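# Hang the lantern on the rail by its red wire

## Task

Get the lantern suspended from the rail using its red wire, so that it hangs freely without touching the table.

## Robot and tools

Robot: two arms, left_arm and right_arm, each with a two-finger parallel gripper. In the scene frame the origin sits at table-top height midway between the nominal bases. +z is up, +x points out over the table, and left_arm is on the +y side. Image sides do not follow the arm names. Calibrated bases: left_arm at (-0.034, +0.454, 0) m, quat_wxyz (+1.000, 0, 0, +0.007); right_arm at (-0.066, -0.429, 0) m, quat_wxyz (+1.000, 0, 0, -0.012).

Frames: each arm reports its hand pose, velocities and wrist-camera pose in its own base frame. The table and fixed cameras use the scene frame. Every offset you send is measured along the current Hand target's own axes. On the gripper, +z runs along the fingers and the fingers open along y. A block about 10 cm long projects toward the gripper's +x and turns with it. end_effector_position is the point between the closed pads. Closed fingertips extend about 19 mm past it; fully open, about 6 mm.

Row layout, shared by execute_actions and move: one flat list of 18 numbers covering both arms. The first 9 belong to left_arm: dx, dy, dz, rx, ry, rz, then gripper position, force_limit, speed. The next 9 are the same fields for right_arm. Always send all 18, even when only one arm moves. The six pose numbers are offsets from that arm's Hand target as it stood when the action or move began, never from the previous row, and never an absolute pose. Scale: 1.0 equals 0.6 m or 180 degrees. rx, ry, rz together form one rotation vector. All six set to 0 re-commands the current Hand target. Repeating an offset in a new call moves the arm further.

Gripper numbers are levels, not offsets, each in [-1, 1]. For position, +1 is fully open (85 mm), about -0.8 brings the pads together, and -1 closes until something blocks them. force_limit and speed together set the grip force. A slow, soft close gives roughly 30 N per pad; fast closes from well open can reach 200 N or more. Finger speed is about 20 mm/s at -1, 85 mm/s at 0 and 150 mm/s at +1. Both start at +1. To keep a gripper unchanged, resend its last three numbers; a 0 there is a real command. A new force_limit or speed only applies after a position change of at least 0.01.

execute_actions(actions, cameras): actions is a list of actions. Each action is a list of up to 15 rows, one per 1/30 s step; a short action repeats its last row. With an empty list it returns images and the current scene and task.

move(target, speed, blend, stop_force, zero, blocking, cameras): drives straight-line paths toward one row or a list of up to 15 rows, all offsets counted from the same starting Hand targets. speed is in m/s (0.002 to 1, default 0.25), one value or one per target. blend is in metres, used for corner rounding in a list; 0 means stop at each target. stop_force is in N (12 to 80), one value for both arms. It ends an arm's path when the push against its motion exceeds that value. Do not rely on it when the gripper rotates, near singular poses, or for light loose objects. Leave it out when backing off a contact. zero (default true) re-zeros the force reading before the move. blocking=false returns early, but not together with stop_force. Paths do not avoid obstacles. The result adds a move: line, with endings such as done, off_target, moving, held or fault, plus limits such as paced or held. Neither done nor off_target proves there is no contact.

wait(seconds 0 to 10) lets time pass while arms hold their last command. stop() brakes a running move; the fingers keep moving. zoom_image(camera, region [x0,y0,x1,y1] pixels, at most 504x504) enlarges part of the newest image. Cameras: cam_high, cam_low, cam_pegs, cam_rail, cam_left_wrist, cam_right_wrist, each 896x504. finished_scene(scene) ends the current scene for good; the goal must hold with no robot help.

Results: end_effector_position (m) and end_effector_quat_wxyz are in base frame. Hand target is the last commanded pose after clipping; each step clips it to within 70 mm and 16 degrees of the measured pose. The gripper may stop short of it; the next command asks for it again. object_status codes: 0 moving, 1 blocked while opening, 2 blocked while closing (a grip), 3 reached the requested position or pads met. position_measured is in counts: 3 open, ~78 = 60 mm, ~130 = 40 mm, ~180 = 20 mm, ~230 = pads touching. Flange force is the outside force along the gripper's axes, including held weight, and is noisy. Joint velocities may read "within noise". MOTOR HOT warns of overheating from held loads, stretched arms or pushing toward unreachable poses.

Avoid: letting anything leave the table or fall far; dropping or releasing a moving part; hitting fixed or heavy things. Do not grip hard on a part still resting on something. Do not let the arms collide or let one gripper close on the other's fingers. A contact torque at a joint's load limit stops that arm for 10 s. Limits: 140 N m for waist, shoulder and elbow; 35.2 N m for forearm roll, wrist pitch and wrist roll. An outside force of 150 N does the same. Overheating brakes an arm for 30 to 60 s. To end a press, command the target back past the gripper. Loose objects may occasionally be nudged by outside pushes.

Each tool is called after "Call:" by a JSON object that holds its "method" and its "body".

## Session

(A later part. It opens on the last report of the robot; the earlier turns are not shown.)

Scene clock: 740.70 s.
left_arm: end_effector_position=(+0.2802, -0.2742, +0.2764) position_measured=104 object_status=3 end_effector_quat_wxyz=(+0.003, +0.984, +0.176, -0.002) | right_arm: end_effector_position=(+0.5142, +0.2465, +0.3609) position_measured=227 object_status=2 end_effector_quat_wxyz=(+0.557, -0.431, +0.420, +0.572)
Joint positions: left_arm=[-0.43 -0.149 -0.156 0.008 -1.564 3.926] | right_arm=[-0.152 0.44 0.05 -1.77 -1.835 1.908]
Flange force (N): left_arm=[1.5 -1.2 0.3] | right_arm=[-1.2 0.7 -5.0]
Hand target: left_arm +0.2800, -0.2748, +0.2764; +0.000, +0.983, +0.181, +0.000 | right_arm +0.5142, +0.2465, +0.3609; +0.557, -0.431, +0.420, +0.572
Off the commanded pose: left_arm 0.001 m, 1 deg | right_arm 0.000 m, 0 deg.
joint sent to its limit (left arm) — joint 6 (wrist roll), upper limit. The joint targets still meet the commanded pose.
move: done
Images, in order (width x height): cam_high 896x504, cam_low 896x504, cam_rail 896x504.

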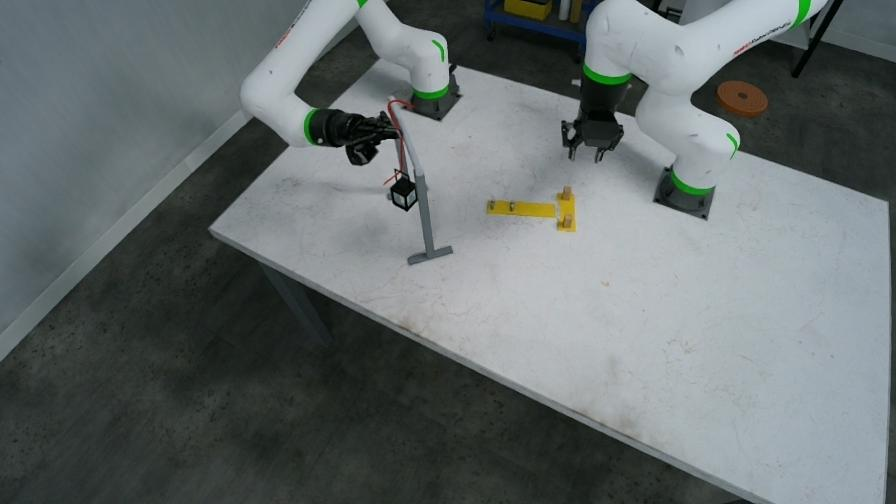

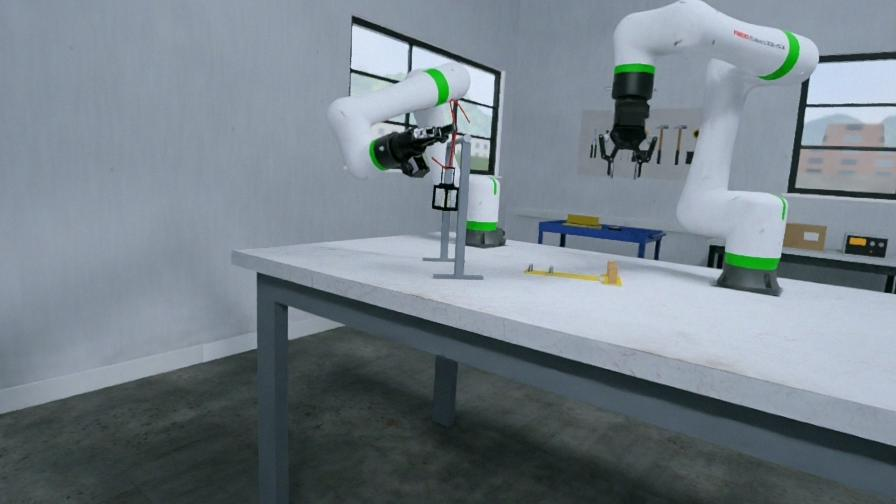

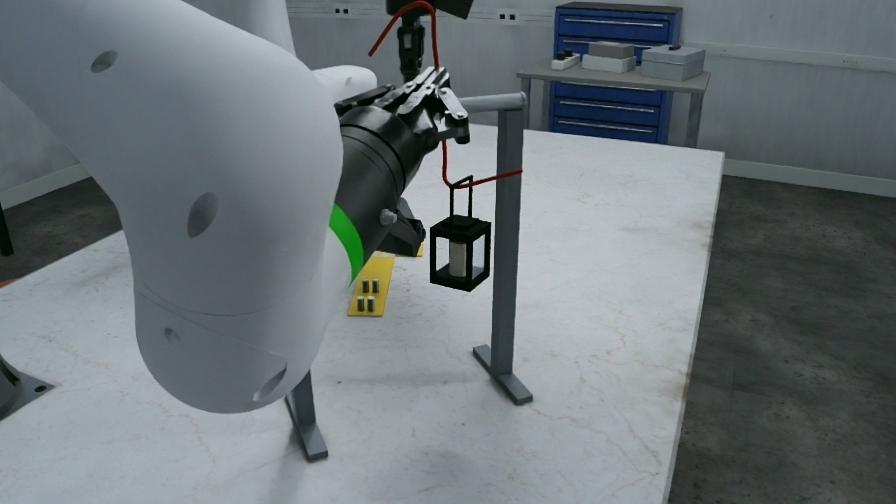

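Call:
{"method": "move", "body": {"target": [0,0,0,0,0,0,0.2,0,0,0.0897,0.005,-0.0257,0,0,0,-1,0.6,-1], "speed": 0.03, "cameras": ["cam_high","cam_rail","cam_low"]}}

Call:
{"method": "zoom_image", "body": {"camera": "cam_rail", "region": [330, 20, 530, 220]}}

Call:
{"method": "zoom_image", "body": {"camera": "cam_high", "region": [360, 70, 460, 190]}}

Call:
{"method": "zoom_image", "body": {"camera": "cam_low", "region": [420, 100, 490, 170]}}

Scene clock: 770.67 s.
left_arm: end_effector_position=(+0.2802, -0.2742, +0.2764) position_measured=104 object_status=3 end_effector_quat_wxyz=(+0.003, +0.984, +0.176, -0.002) | right_arm: end_effector_position=(+0.5112, +0.2464, +0.3049) position_measured=227 object_status=2 end_effector_quat_wxyz=(+0.557, -0.431, +0.420, +0.572)
Joint positions: left_arm=[-0.43 -0.149 -0.156 0.008 -1.564 3.926] | right_arm=[-0.145 0.529 0.024 -1.74 -1.851 2.027]
Flange force (N): left_arm=[1.7 -0.9 0.5] | right_arm=[-0.7 1.3 -5.2]
Hand target: left_arm +0.2800, -0.2748, +0.2764; +0.000, +0.983, +0.181, +0.000 | right_arm +0.5112, +0.2464, +0.3049; +0.557, -0.431, +0.420, +0.572
Off the commanded pose: left_arm 0.001 m, 1 deg | right_arm 0.000 m, 0 deg.
joint sent to its limit (left arm) — joint 6 (wrist roll), upper limit. The joint targets still meet the commanded pose.
move: done
Images, in order (width x height): cam_high 896x504, cam_low 896x504, cam_rail 896x504.

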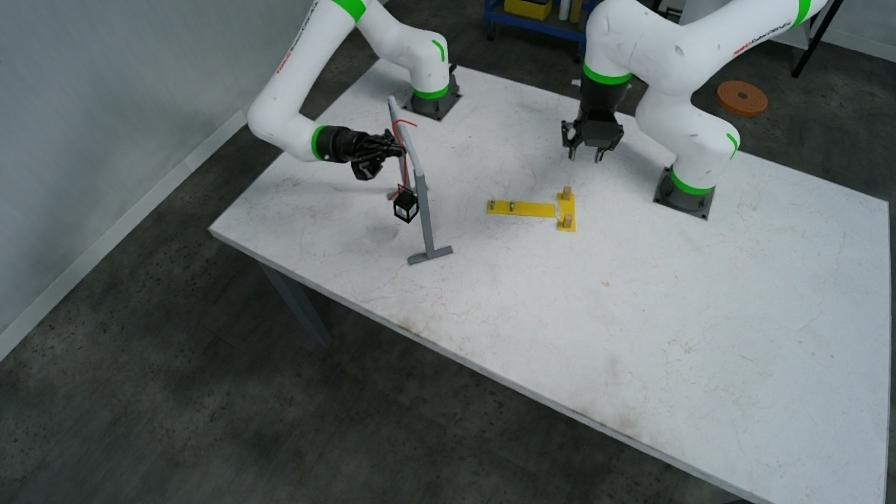

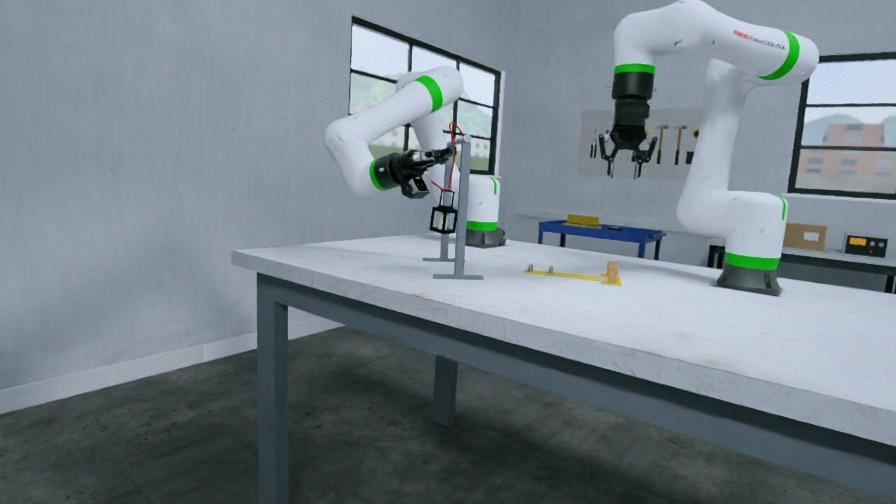

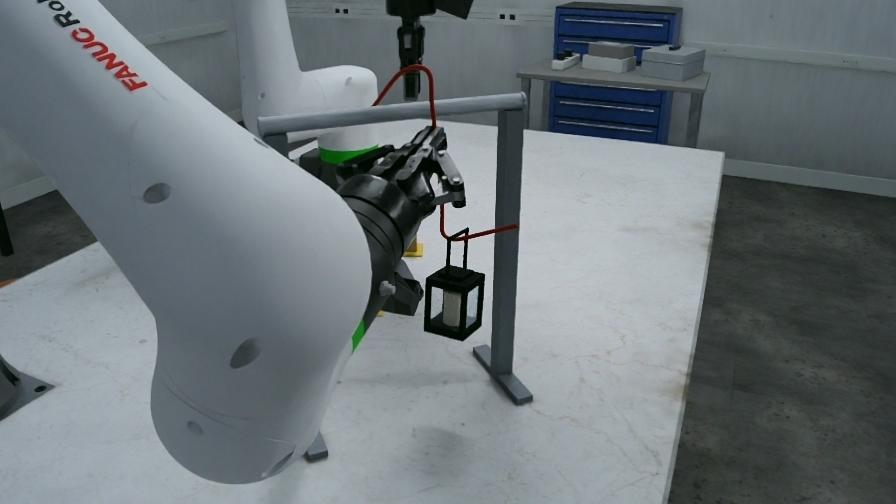

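Scaled by 2.520.

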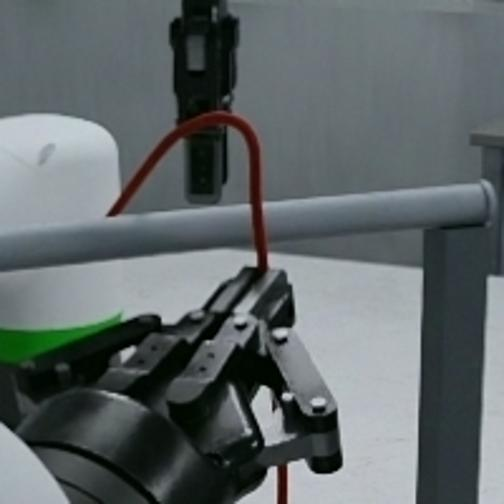

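Scaled by 4.200.

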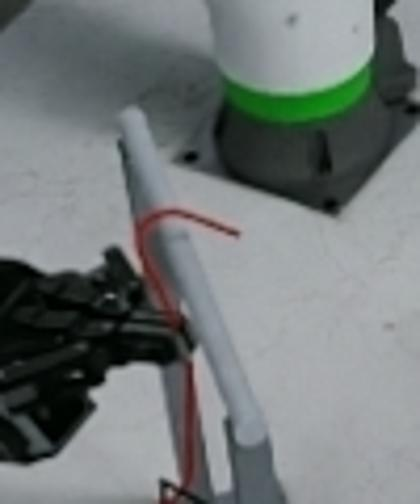

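Scaled by 7.200.

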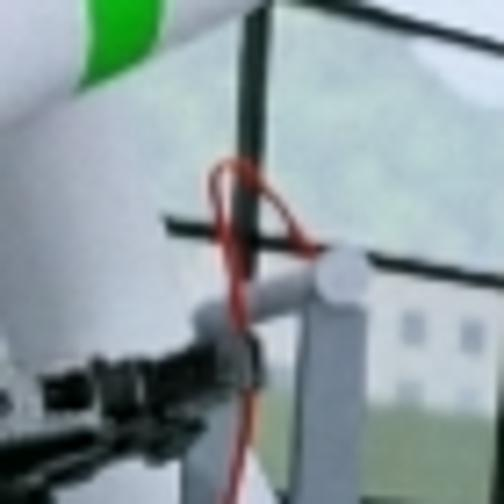

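Call:
{"method": "move", "body": {"target": [[0,0,0,0,0,0,0.2,0,0,0,0.0233,0,0,0,0,-1,0.6,-1],[0,0,0,0,0,0,0.2,0,0,0.024,0.0233,-0.0069,0,0,0,-1,0.6,-1]], "speed": 0.02, "cameras": ["cam_high","cam_rail","cam_low"]}}

Call:
{"method": "zoom_image", "body": {"camera": "cam_rail", "region": [330, 40, 530, 240]}}

Call:
{"method": "zoom_image", "body": {"camera": "cam_high", "region": [360, 70, 460, 190]}}

Call:
{"method": "zoom_image", "body": {"camera": "cam_low", "region": [420, 100, 490, 170]}}

Scene clock: 779.43 s.
left_arm: end_effector_position=(+0.2802, -0.2742, +0.2764) position_measured=104 object_status=3 end_effector_quat_wxyz=(+0.003, +0.984, +0.176, -0.002) | right_arm: end_effector_position=(+0.4972, +0.2460, +0.2899) position_measured=227 object_status=2 end_effector_quat_wxyz=(+0.557, -0.431, +0.420, +0.572)
Joint positions: left_arm=[-0.43 -0.149 -0.156 0.008 -1.564 3.926] | right_arm=[-0.147 0.532 -0.018 -1.726 -1.859 2.074]
Flange force (N): left_arm=[1.1 -1.2 1.0] | right_arm=[-1.7 1.5 -4.5]
Hand target: left_arm +0.2800, -0.2748, +0.2764; +0.000, +0.983, +0.181, +0.000 | right_arm +0.4972, +0.2460, +0.2899; +0.557, -0.431, +0.420, +0.572
Off the commanded pose: left_arm 0.001 m, 1 deg | right_arm 0.000 m, 0 deg.
joint sent to its limit (left arm) — joint 6 (wrist roll), upper limit. The joint targets still meet the commanded pose.
move: done
Images, in order (width x height): cam_high 896x504, cam_low 896x504, cam_rail 896x504.

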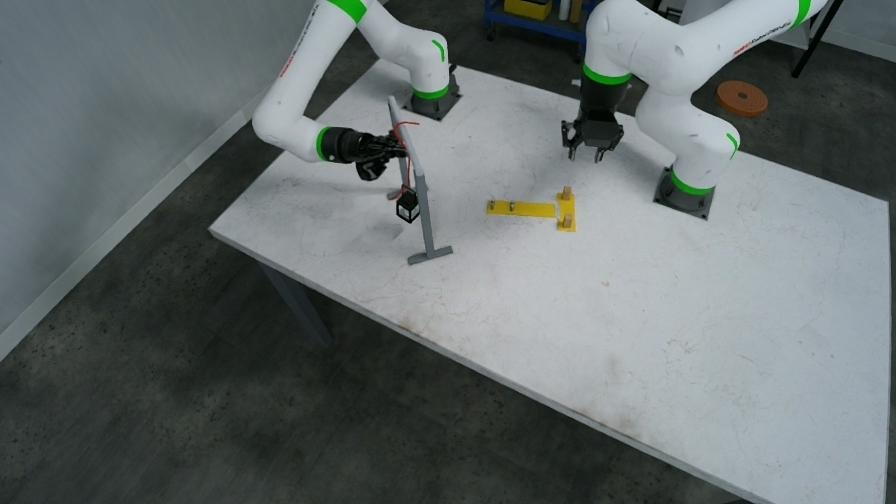

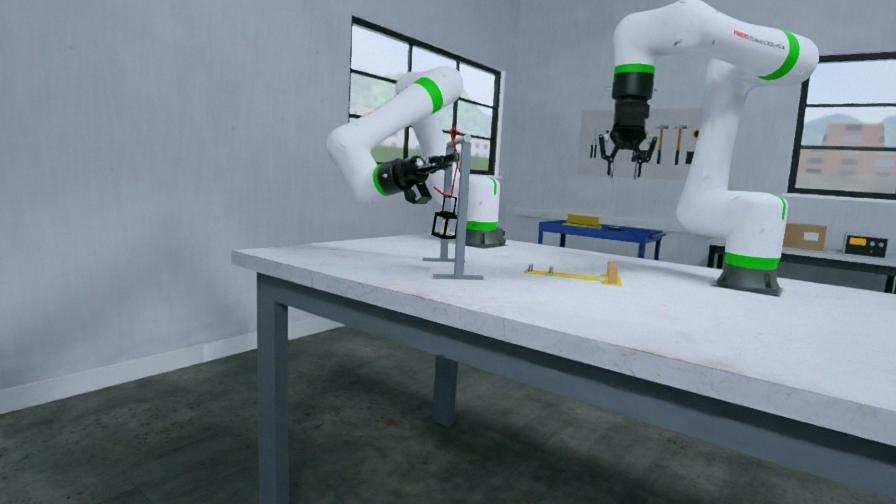

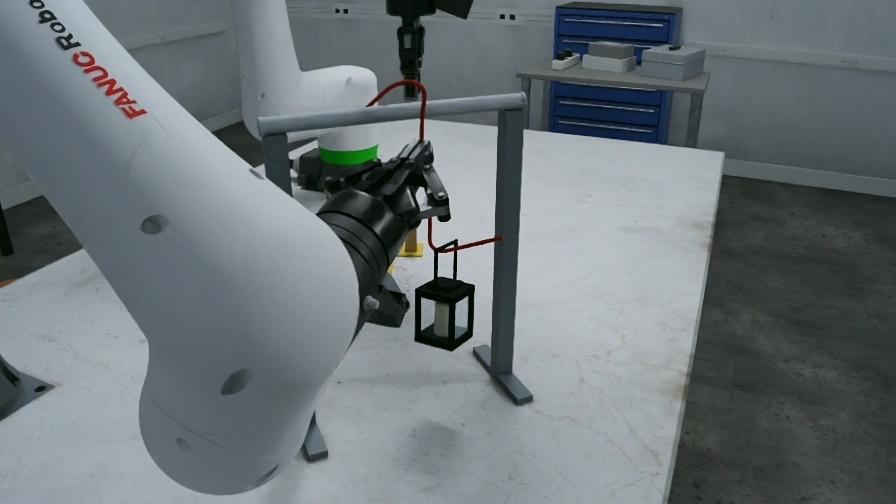

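Scaled by 2.520.

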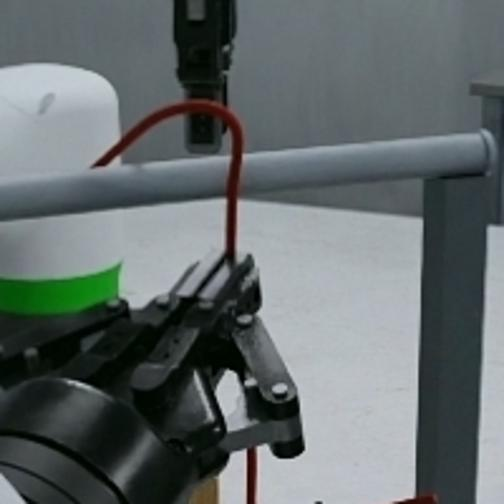

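Scaled by 4.200.

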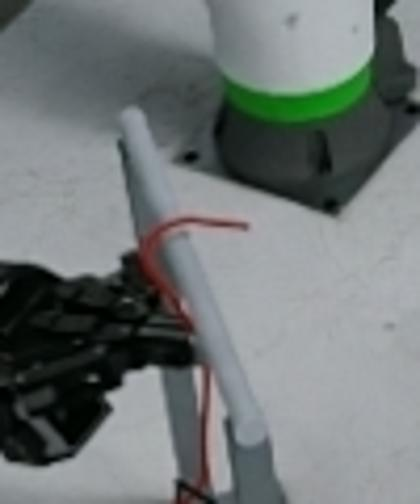

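Scaled by 7.200.

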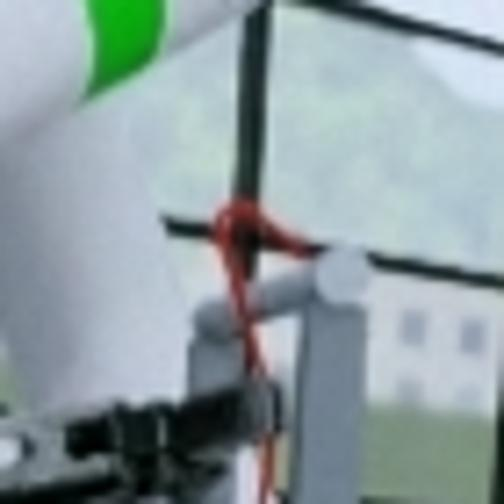

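Call:
{"method": "move", "body": {"target": [[0,0,0,0,0,0,0.2,0,0,0,0.01,0,0,0,0,-1,0.6,-1],[0,0,0,0,0,0,0.2,0,0,0.0112,0.01,-0.0032,0,0,0,-1,0.6,-1]], "speed": 0.015, "cameras": ["cam_high","cam_rail","cam_low"]}}

Call:
{"method": "zoom_image", "body": {"camera": "cam_rail", "region": [330, 40, 530, 240]}}

Call:
{"method": "zoom_image", "body": {"camera": "cam_low", "region": [420, 100, 490, 170]}}

Scene clock: 786.97 s.
left_arm: end_effector_position=(+0.2802, -0.2742, +0.2764) position_measured=104 object_status=3 end_effector_quat_wxyz=(+0.003, +0.984, +0.176, -0.002) | right_arm: end_effector_position=(+0.4912, +0.2459, +0.2829) position_measured=227 object_status=2 end_effector_quat_wxyz=(+0.557, -0.431, +0.420, +0.572)
Joint positions: left_arm=[-0.43 -0.149 -0.156 0.008 -1.564 3.926] | right_arm=[-0.147 0.536 -0.036 -1.72 -1.863 2.095]
Flange force (N): left_arm=[1.2 -1.2 1.1] | right_arm=[-1.2 1.6 -4.9]
Hand target: left_arm +0.2800, -0.2748, +0.2764; +0.000, +0.983, +0.181, +0.000 | right_arm +0.4912, +0.2459, +0.2829; +0.557, -0.431, +0.420, +0.572
Off the commanded pose: left_arm 0.001 m, 1 deg | right_arm 0.000 m, 0 deg.
joint sent to its limit (left arm) — joint 6 (wrist roll), upper limit. The joint targets still meet the commanded pose.
move: done
Images, in order (width x height): cam_high 896x504, cam_low 896x504, cam_rail 896x504.

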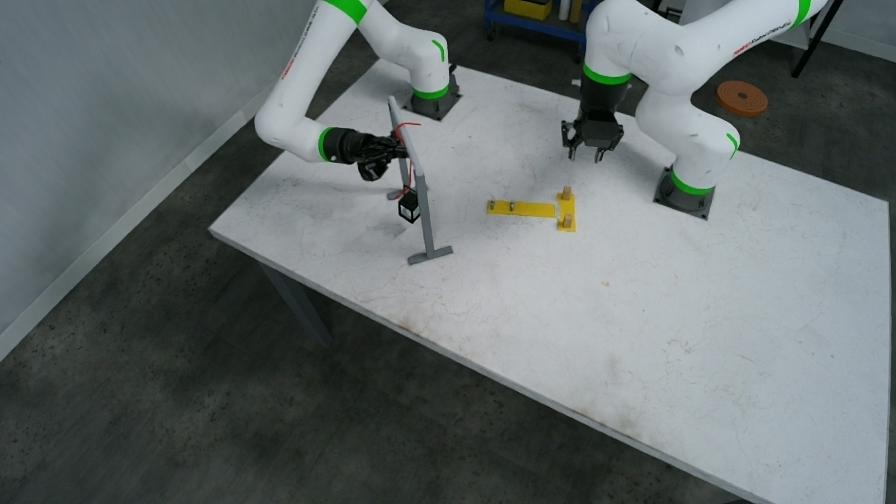

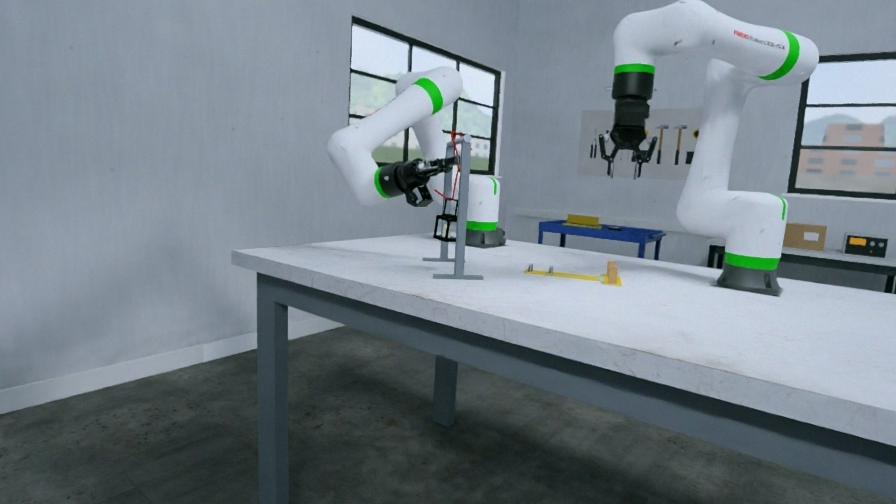

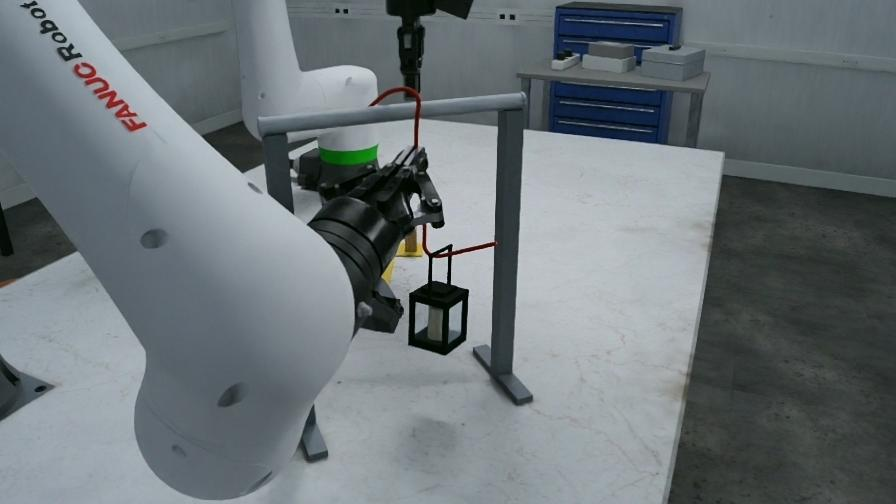

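Scaled by 2.520.

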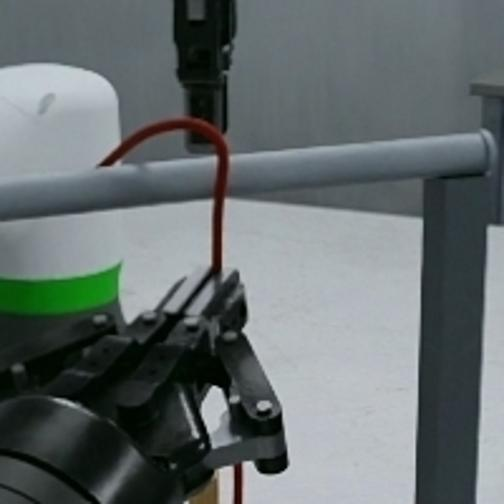

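Scaled by 7.200.

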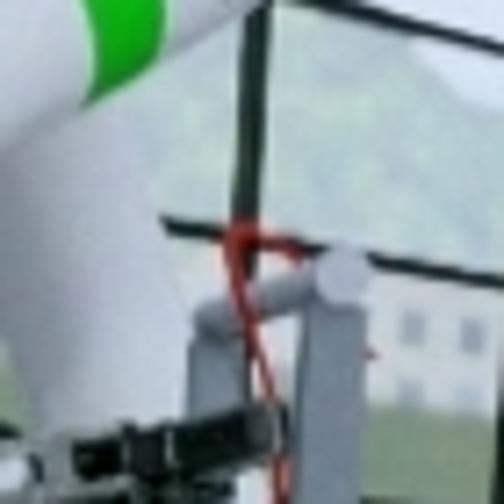

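Call:
{"method": "move", "body": {"target": [[0,0,0,0,0,0,0.2,0,0,0.008,0,-0.0023,0,0,0,-1,0.6,-1],[0,0,0,0,0,0,0.2,0,0,0.0125,0.0167,-0.0037,0,0,0.044,-1,0.6,-1]], "speed": 0.015, "cameras": ["cam_high","cam_rail","cam_low"]}}

Call:
{"method": "zoom_image", "body": {"camera": "cam_rail", "region": [330, 40, 530, 240]}}

Call:
{"method": "zoom_image", "body": {"camera": "cam_low", "region": [420, 100, 490, 170]}}

Scene clock: 797.17 s.
left_arm: end_effector_position=(+0.2802, -0.2742, +0.2764) position_measured=104 object_status=3 end_effector_quat_wxyz=(+0.003, +0.984, +0.176, -0.002) | right_arm: end_effector_position=(+0.4812, +0.2456, +0.2751) position_measured=227 object_status=2 end_effector_quat_wxyz=(+0.516, -0.401, +0.449, +0.609)
Joint positions: left_arm=[-0.43 -0.149 -0.156 0.008 -1.564 3.926] | right_arm=[-0.148 0.535 -0.064 -1.711 -1.868 1.985]
Flange force (N): left_arm=[1.0 -1.0 0.8] | right_arm=[-1.6 1.4 -5.5]
Hand target: left_arm +0.2800, -0.2748, +0.2764; +0.000, +0.983, +0.181, +0.000 | right_arm +0.4812, +0.2456, +0.2751; +0.516, -0.401, +0.449, +0.609
Off the commanded pose: left_arm 0.001 m, 1 deg | right_arm 0.000 m, 0 deg.
joint sent to its limit (left arm) — joint 6 (wrist roll), upper limit. The joint targets still meet the commanded pose.
move: done
Images, in order (width x height): cam_high 896x504, cam_low 896x504, cam_rail 896x504.

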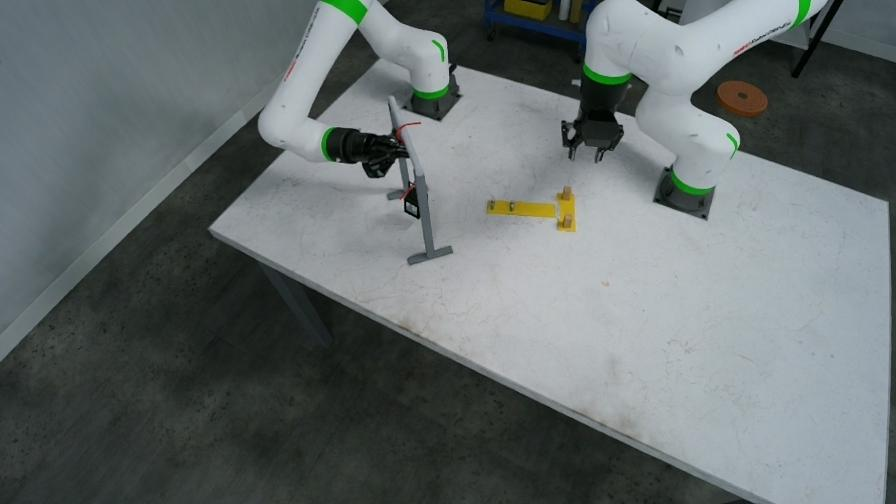

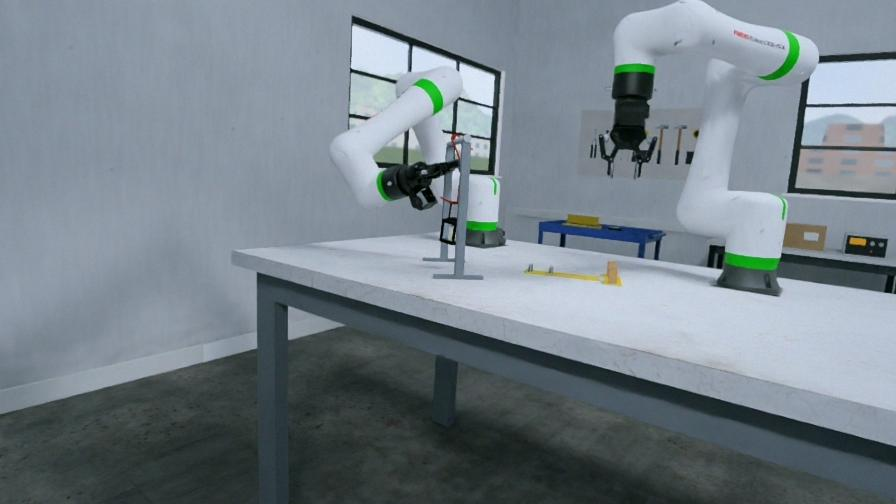

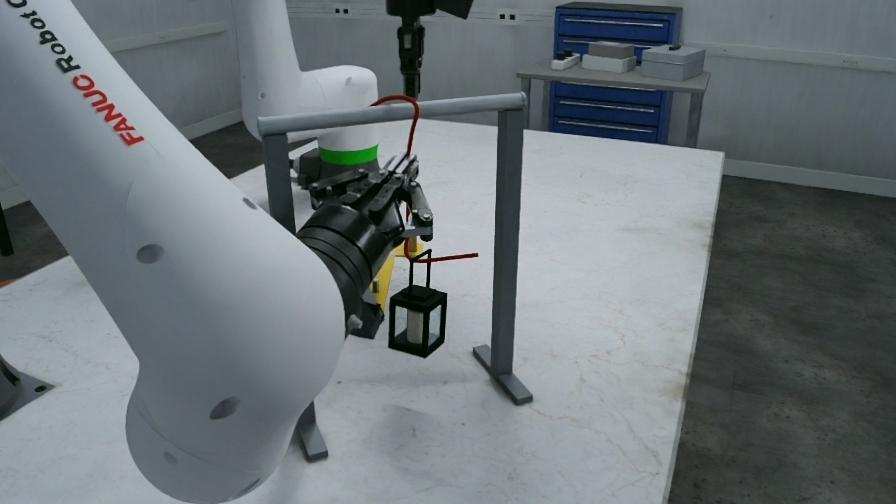

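Scaled by 2.520.

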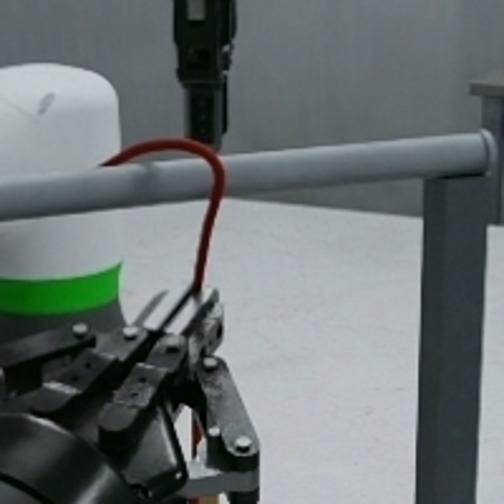

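Scaled by 7.200.

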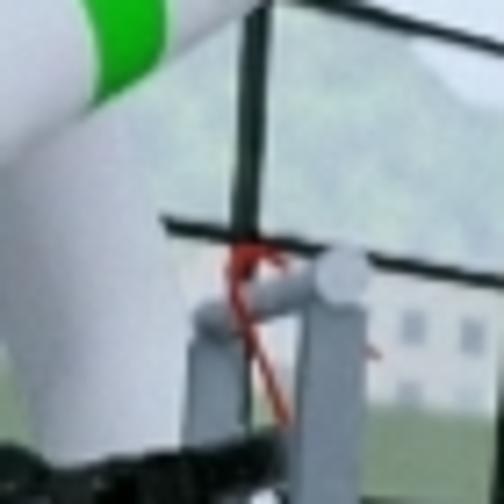

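Call:
{"method": "move", "body": {"target": [0,0,0,0,0,0,0.2,0,0,0.0094,0.0015,-0.0028,0,0,0,-1,0.6,-1], "speed": 0.01, "cameras": ["cam_high","cam_rail","cam_low"]}}

Call:
{"method": "zoom_image", "body": {"camera": "cam_rail", "region": [330, 60, 530, 260]}}

Call:
{"method": "zoom_image", "body": {"camera": "cam_low", "region": [420, 110, 490, 180]}}

Call:
{"method": "zoom_image", "body": {"camera": "cam_high", "region": [360, 80, 460, 200]}}

Scene clock: 803.60 s.
left_arm: end_effector_position=(+0.2802, -0.2742, +0.2764) position_measured=104 object_status=3 end_effector_quat_wxyz=(+0.003, +0.984, +0.176, -0.002) | right_arm: end_effector_position=(+0.4795, +0.2454, +0.2694) position_measured=227 object_status=2 end_effector_quat_wxyz=(+0.516, -0.401, +0.449, +0.609)
Joint positions: left_arm=[-0.43 -0.149 -0.156 0.008 -1.564 3.926] | right_arm=[-0.148 0.544 -0.069 -1.707 -1.869 1.999]
Flange force (N): left_arm=[1.0 -1.4 0.8] | right_arm=[-5.7 3.4 -4.9]
Hand target: left_arm +0.2800, -0.2748, +0.2764; +0.000, +0.983, +0.181, +0.000 | right_arm +0.4795, +0.2454, +0.2694; +0.516, -0.401, +0.449, +0.609
Off the commanded pose: left_arm 0.001 m, 1 deg | right_arm 0.000 m, 0 deg.
joint sent to its limit (left arm) — joint 6 (wrist roll), upper limit. The joint targets still meet the commanded pose.
move: done
Images, in order (width x height): cam_high 896x504, cam_low 896x504, cam_rail 896x504.

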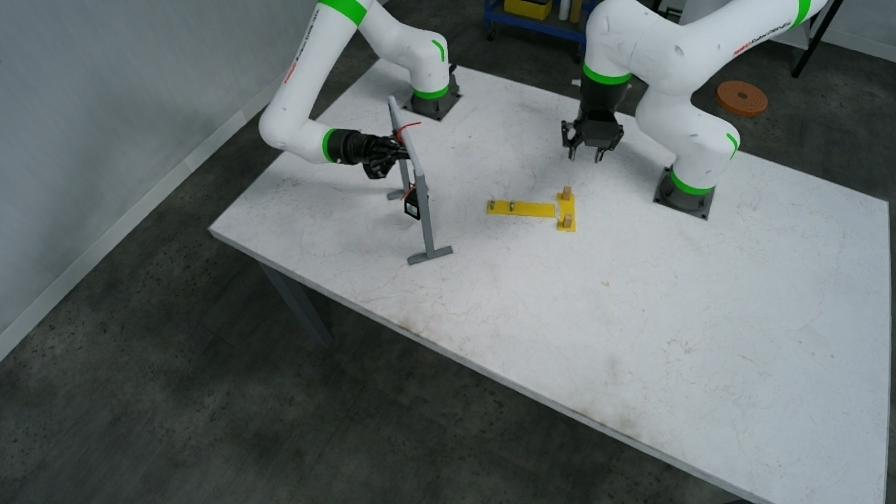

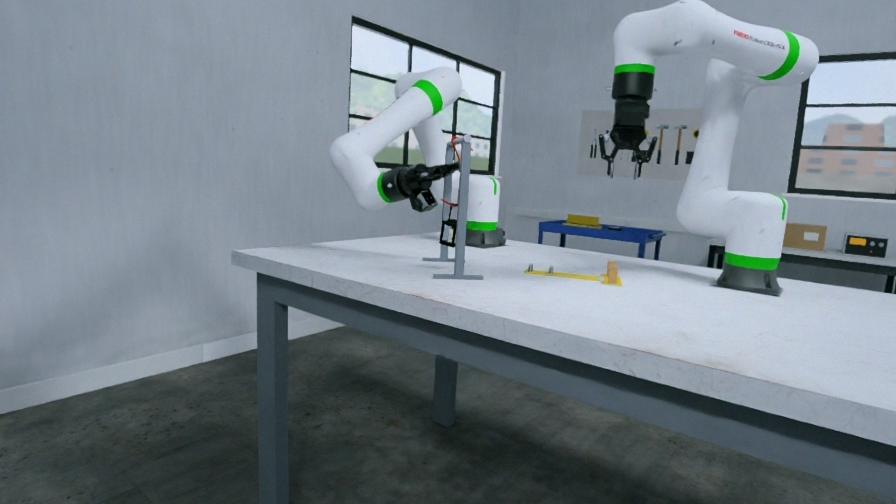

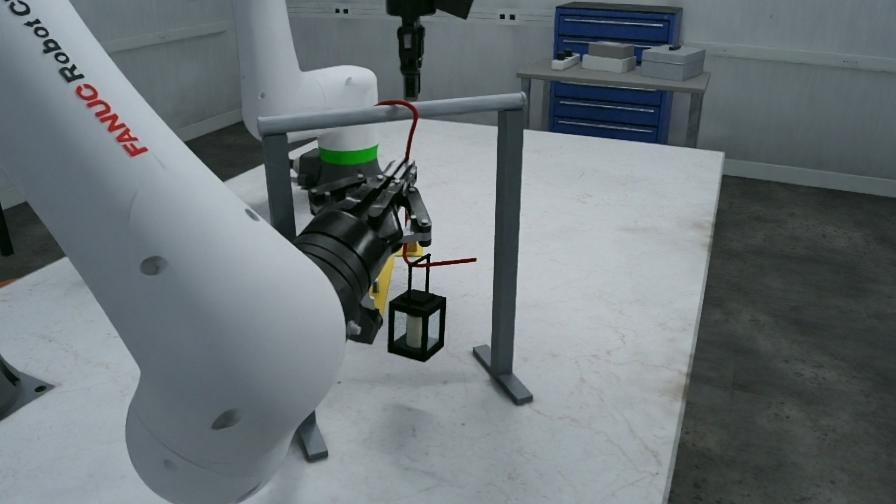

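Scaled by 2.520.

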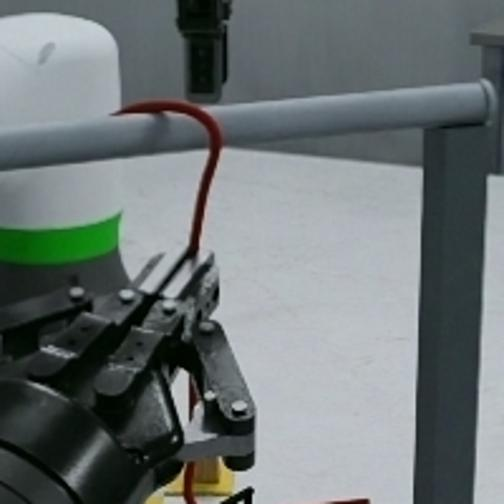

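Scaled by 7.200.

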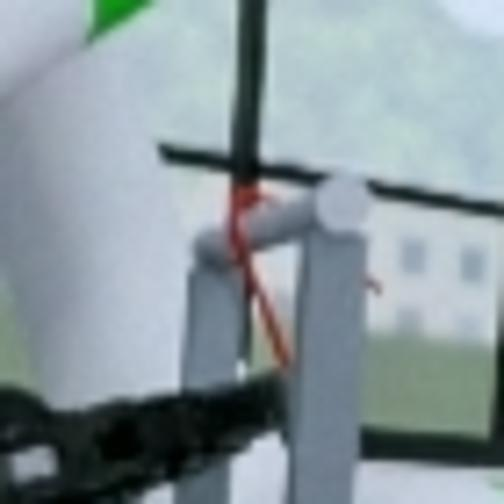

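Scaled by 4.200.

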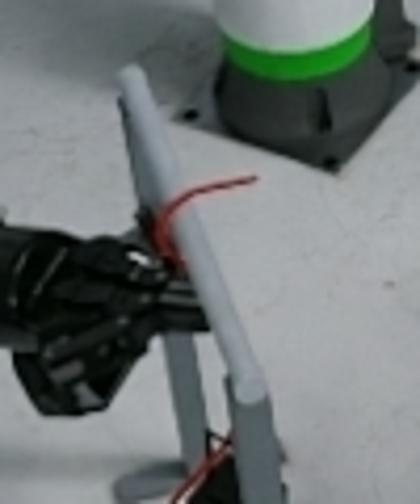

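Call:
{"method": "move", "body": {"target": [0,0,0,0,0,0,0.2,0,0,0,0,0,0,0,0,-0.4,0.6,-1], "cameras": ["cam_high","cam_rail","cam_low","cam_right_wrist"]}}

Call:
{"method": "zoom_image", "body": {"camera": "cam_rail", "region": [330, 80, 530, 380]}}

Scene clock: 807.77 s.
left_arm: end_effector_position=(+0.2802, -0.2742, +0.2764) position_measured=104 object_status=3 end_effector_quat_wxyz=(+0.003, +0.984, +0.176, -0.002) | right_arm: end_effector_position=(+0.4795, +0.2454, +0.2694) position_measured=179 object_status=0 end_effector_quat_wxyz=(+0.516, -0.401, +0.449, +0.609)
Joint positions: left_arm=[-0.43 -0.149 -0.156 0.008 -1.564 3.926] | right_arm=[-0.148 0.544 -0.069 -1.707 -1.869 1.999]
Flange force (N): left_arm=[1.4 -1.6 0.7] | right_arm=[-2.7 2.4 -4.4]
Hand target: left_arm +0.2800, -0.2748, +0.2764; +0.000, +0.983, +0.181, +0.000 | right_arm +0.4795, +0.2454, +0.2694; +0.516, -0.401, +0.449, +0.609
Off the commanded pose: left_arm 0.001 m, 1 deg | right_arm 0.000 m, 0 deg.
joint sent to its limit (left arm) — joint 6 (wrist roll), upper limit. The joint targets still meet the commanded pose.
move: done
camera_calibration:
cam_right_wrist: T_world_to_cam=[[-0.991085, -0.0628328, 0.117484, 0.462257], [0.131786, -0.591842, 0.795207, -0.118742], [0.0195671, 0.803601, 0.594847, -0.239818], [0, 0, 0, 1]] pos_world=[0.478477, 0.151486, 0.182772]
Images, in order (width x height): cam_high 896x504, cam_low 896x504, cam_rail 896x504, cam_right_wrist 896x504.

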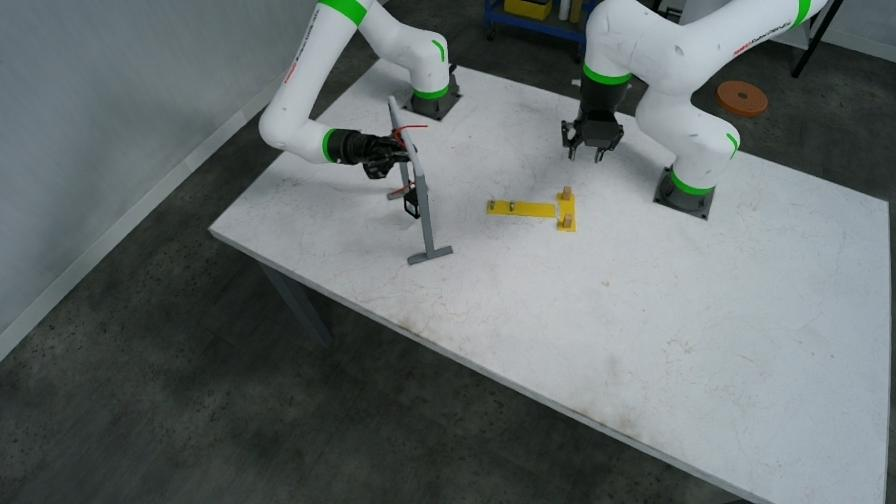

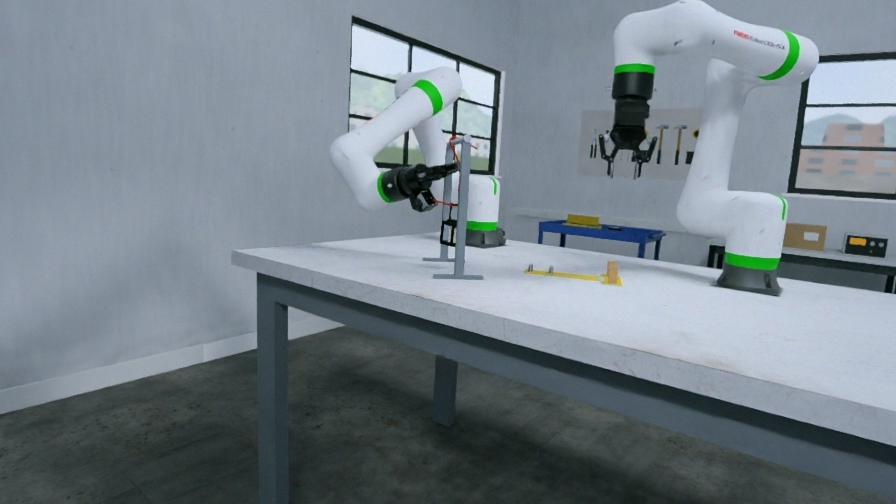

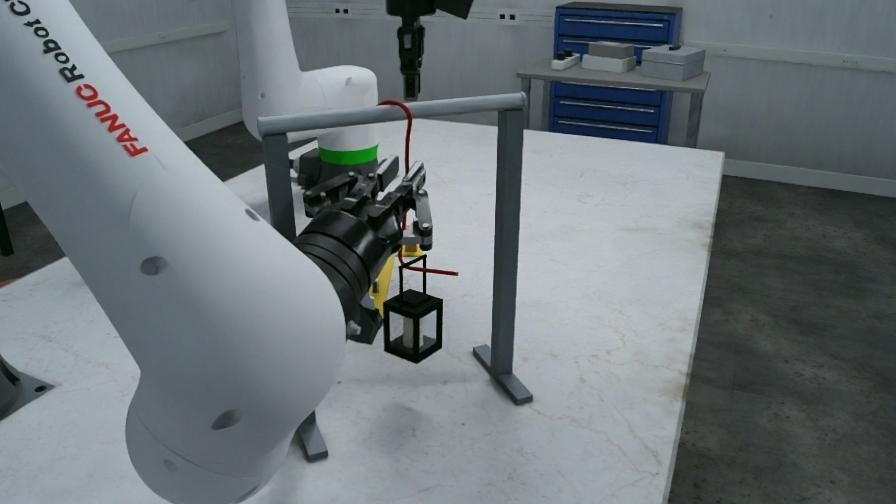

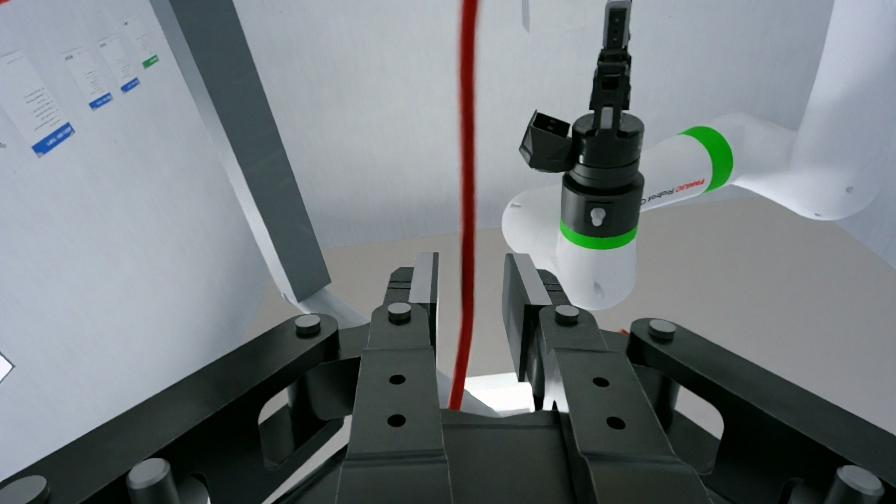

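Scaled by 1.680.

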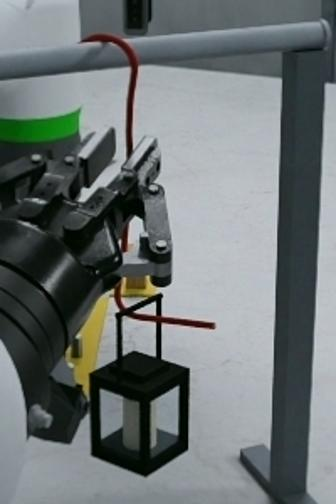

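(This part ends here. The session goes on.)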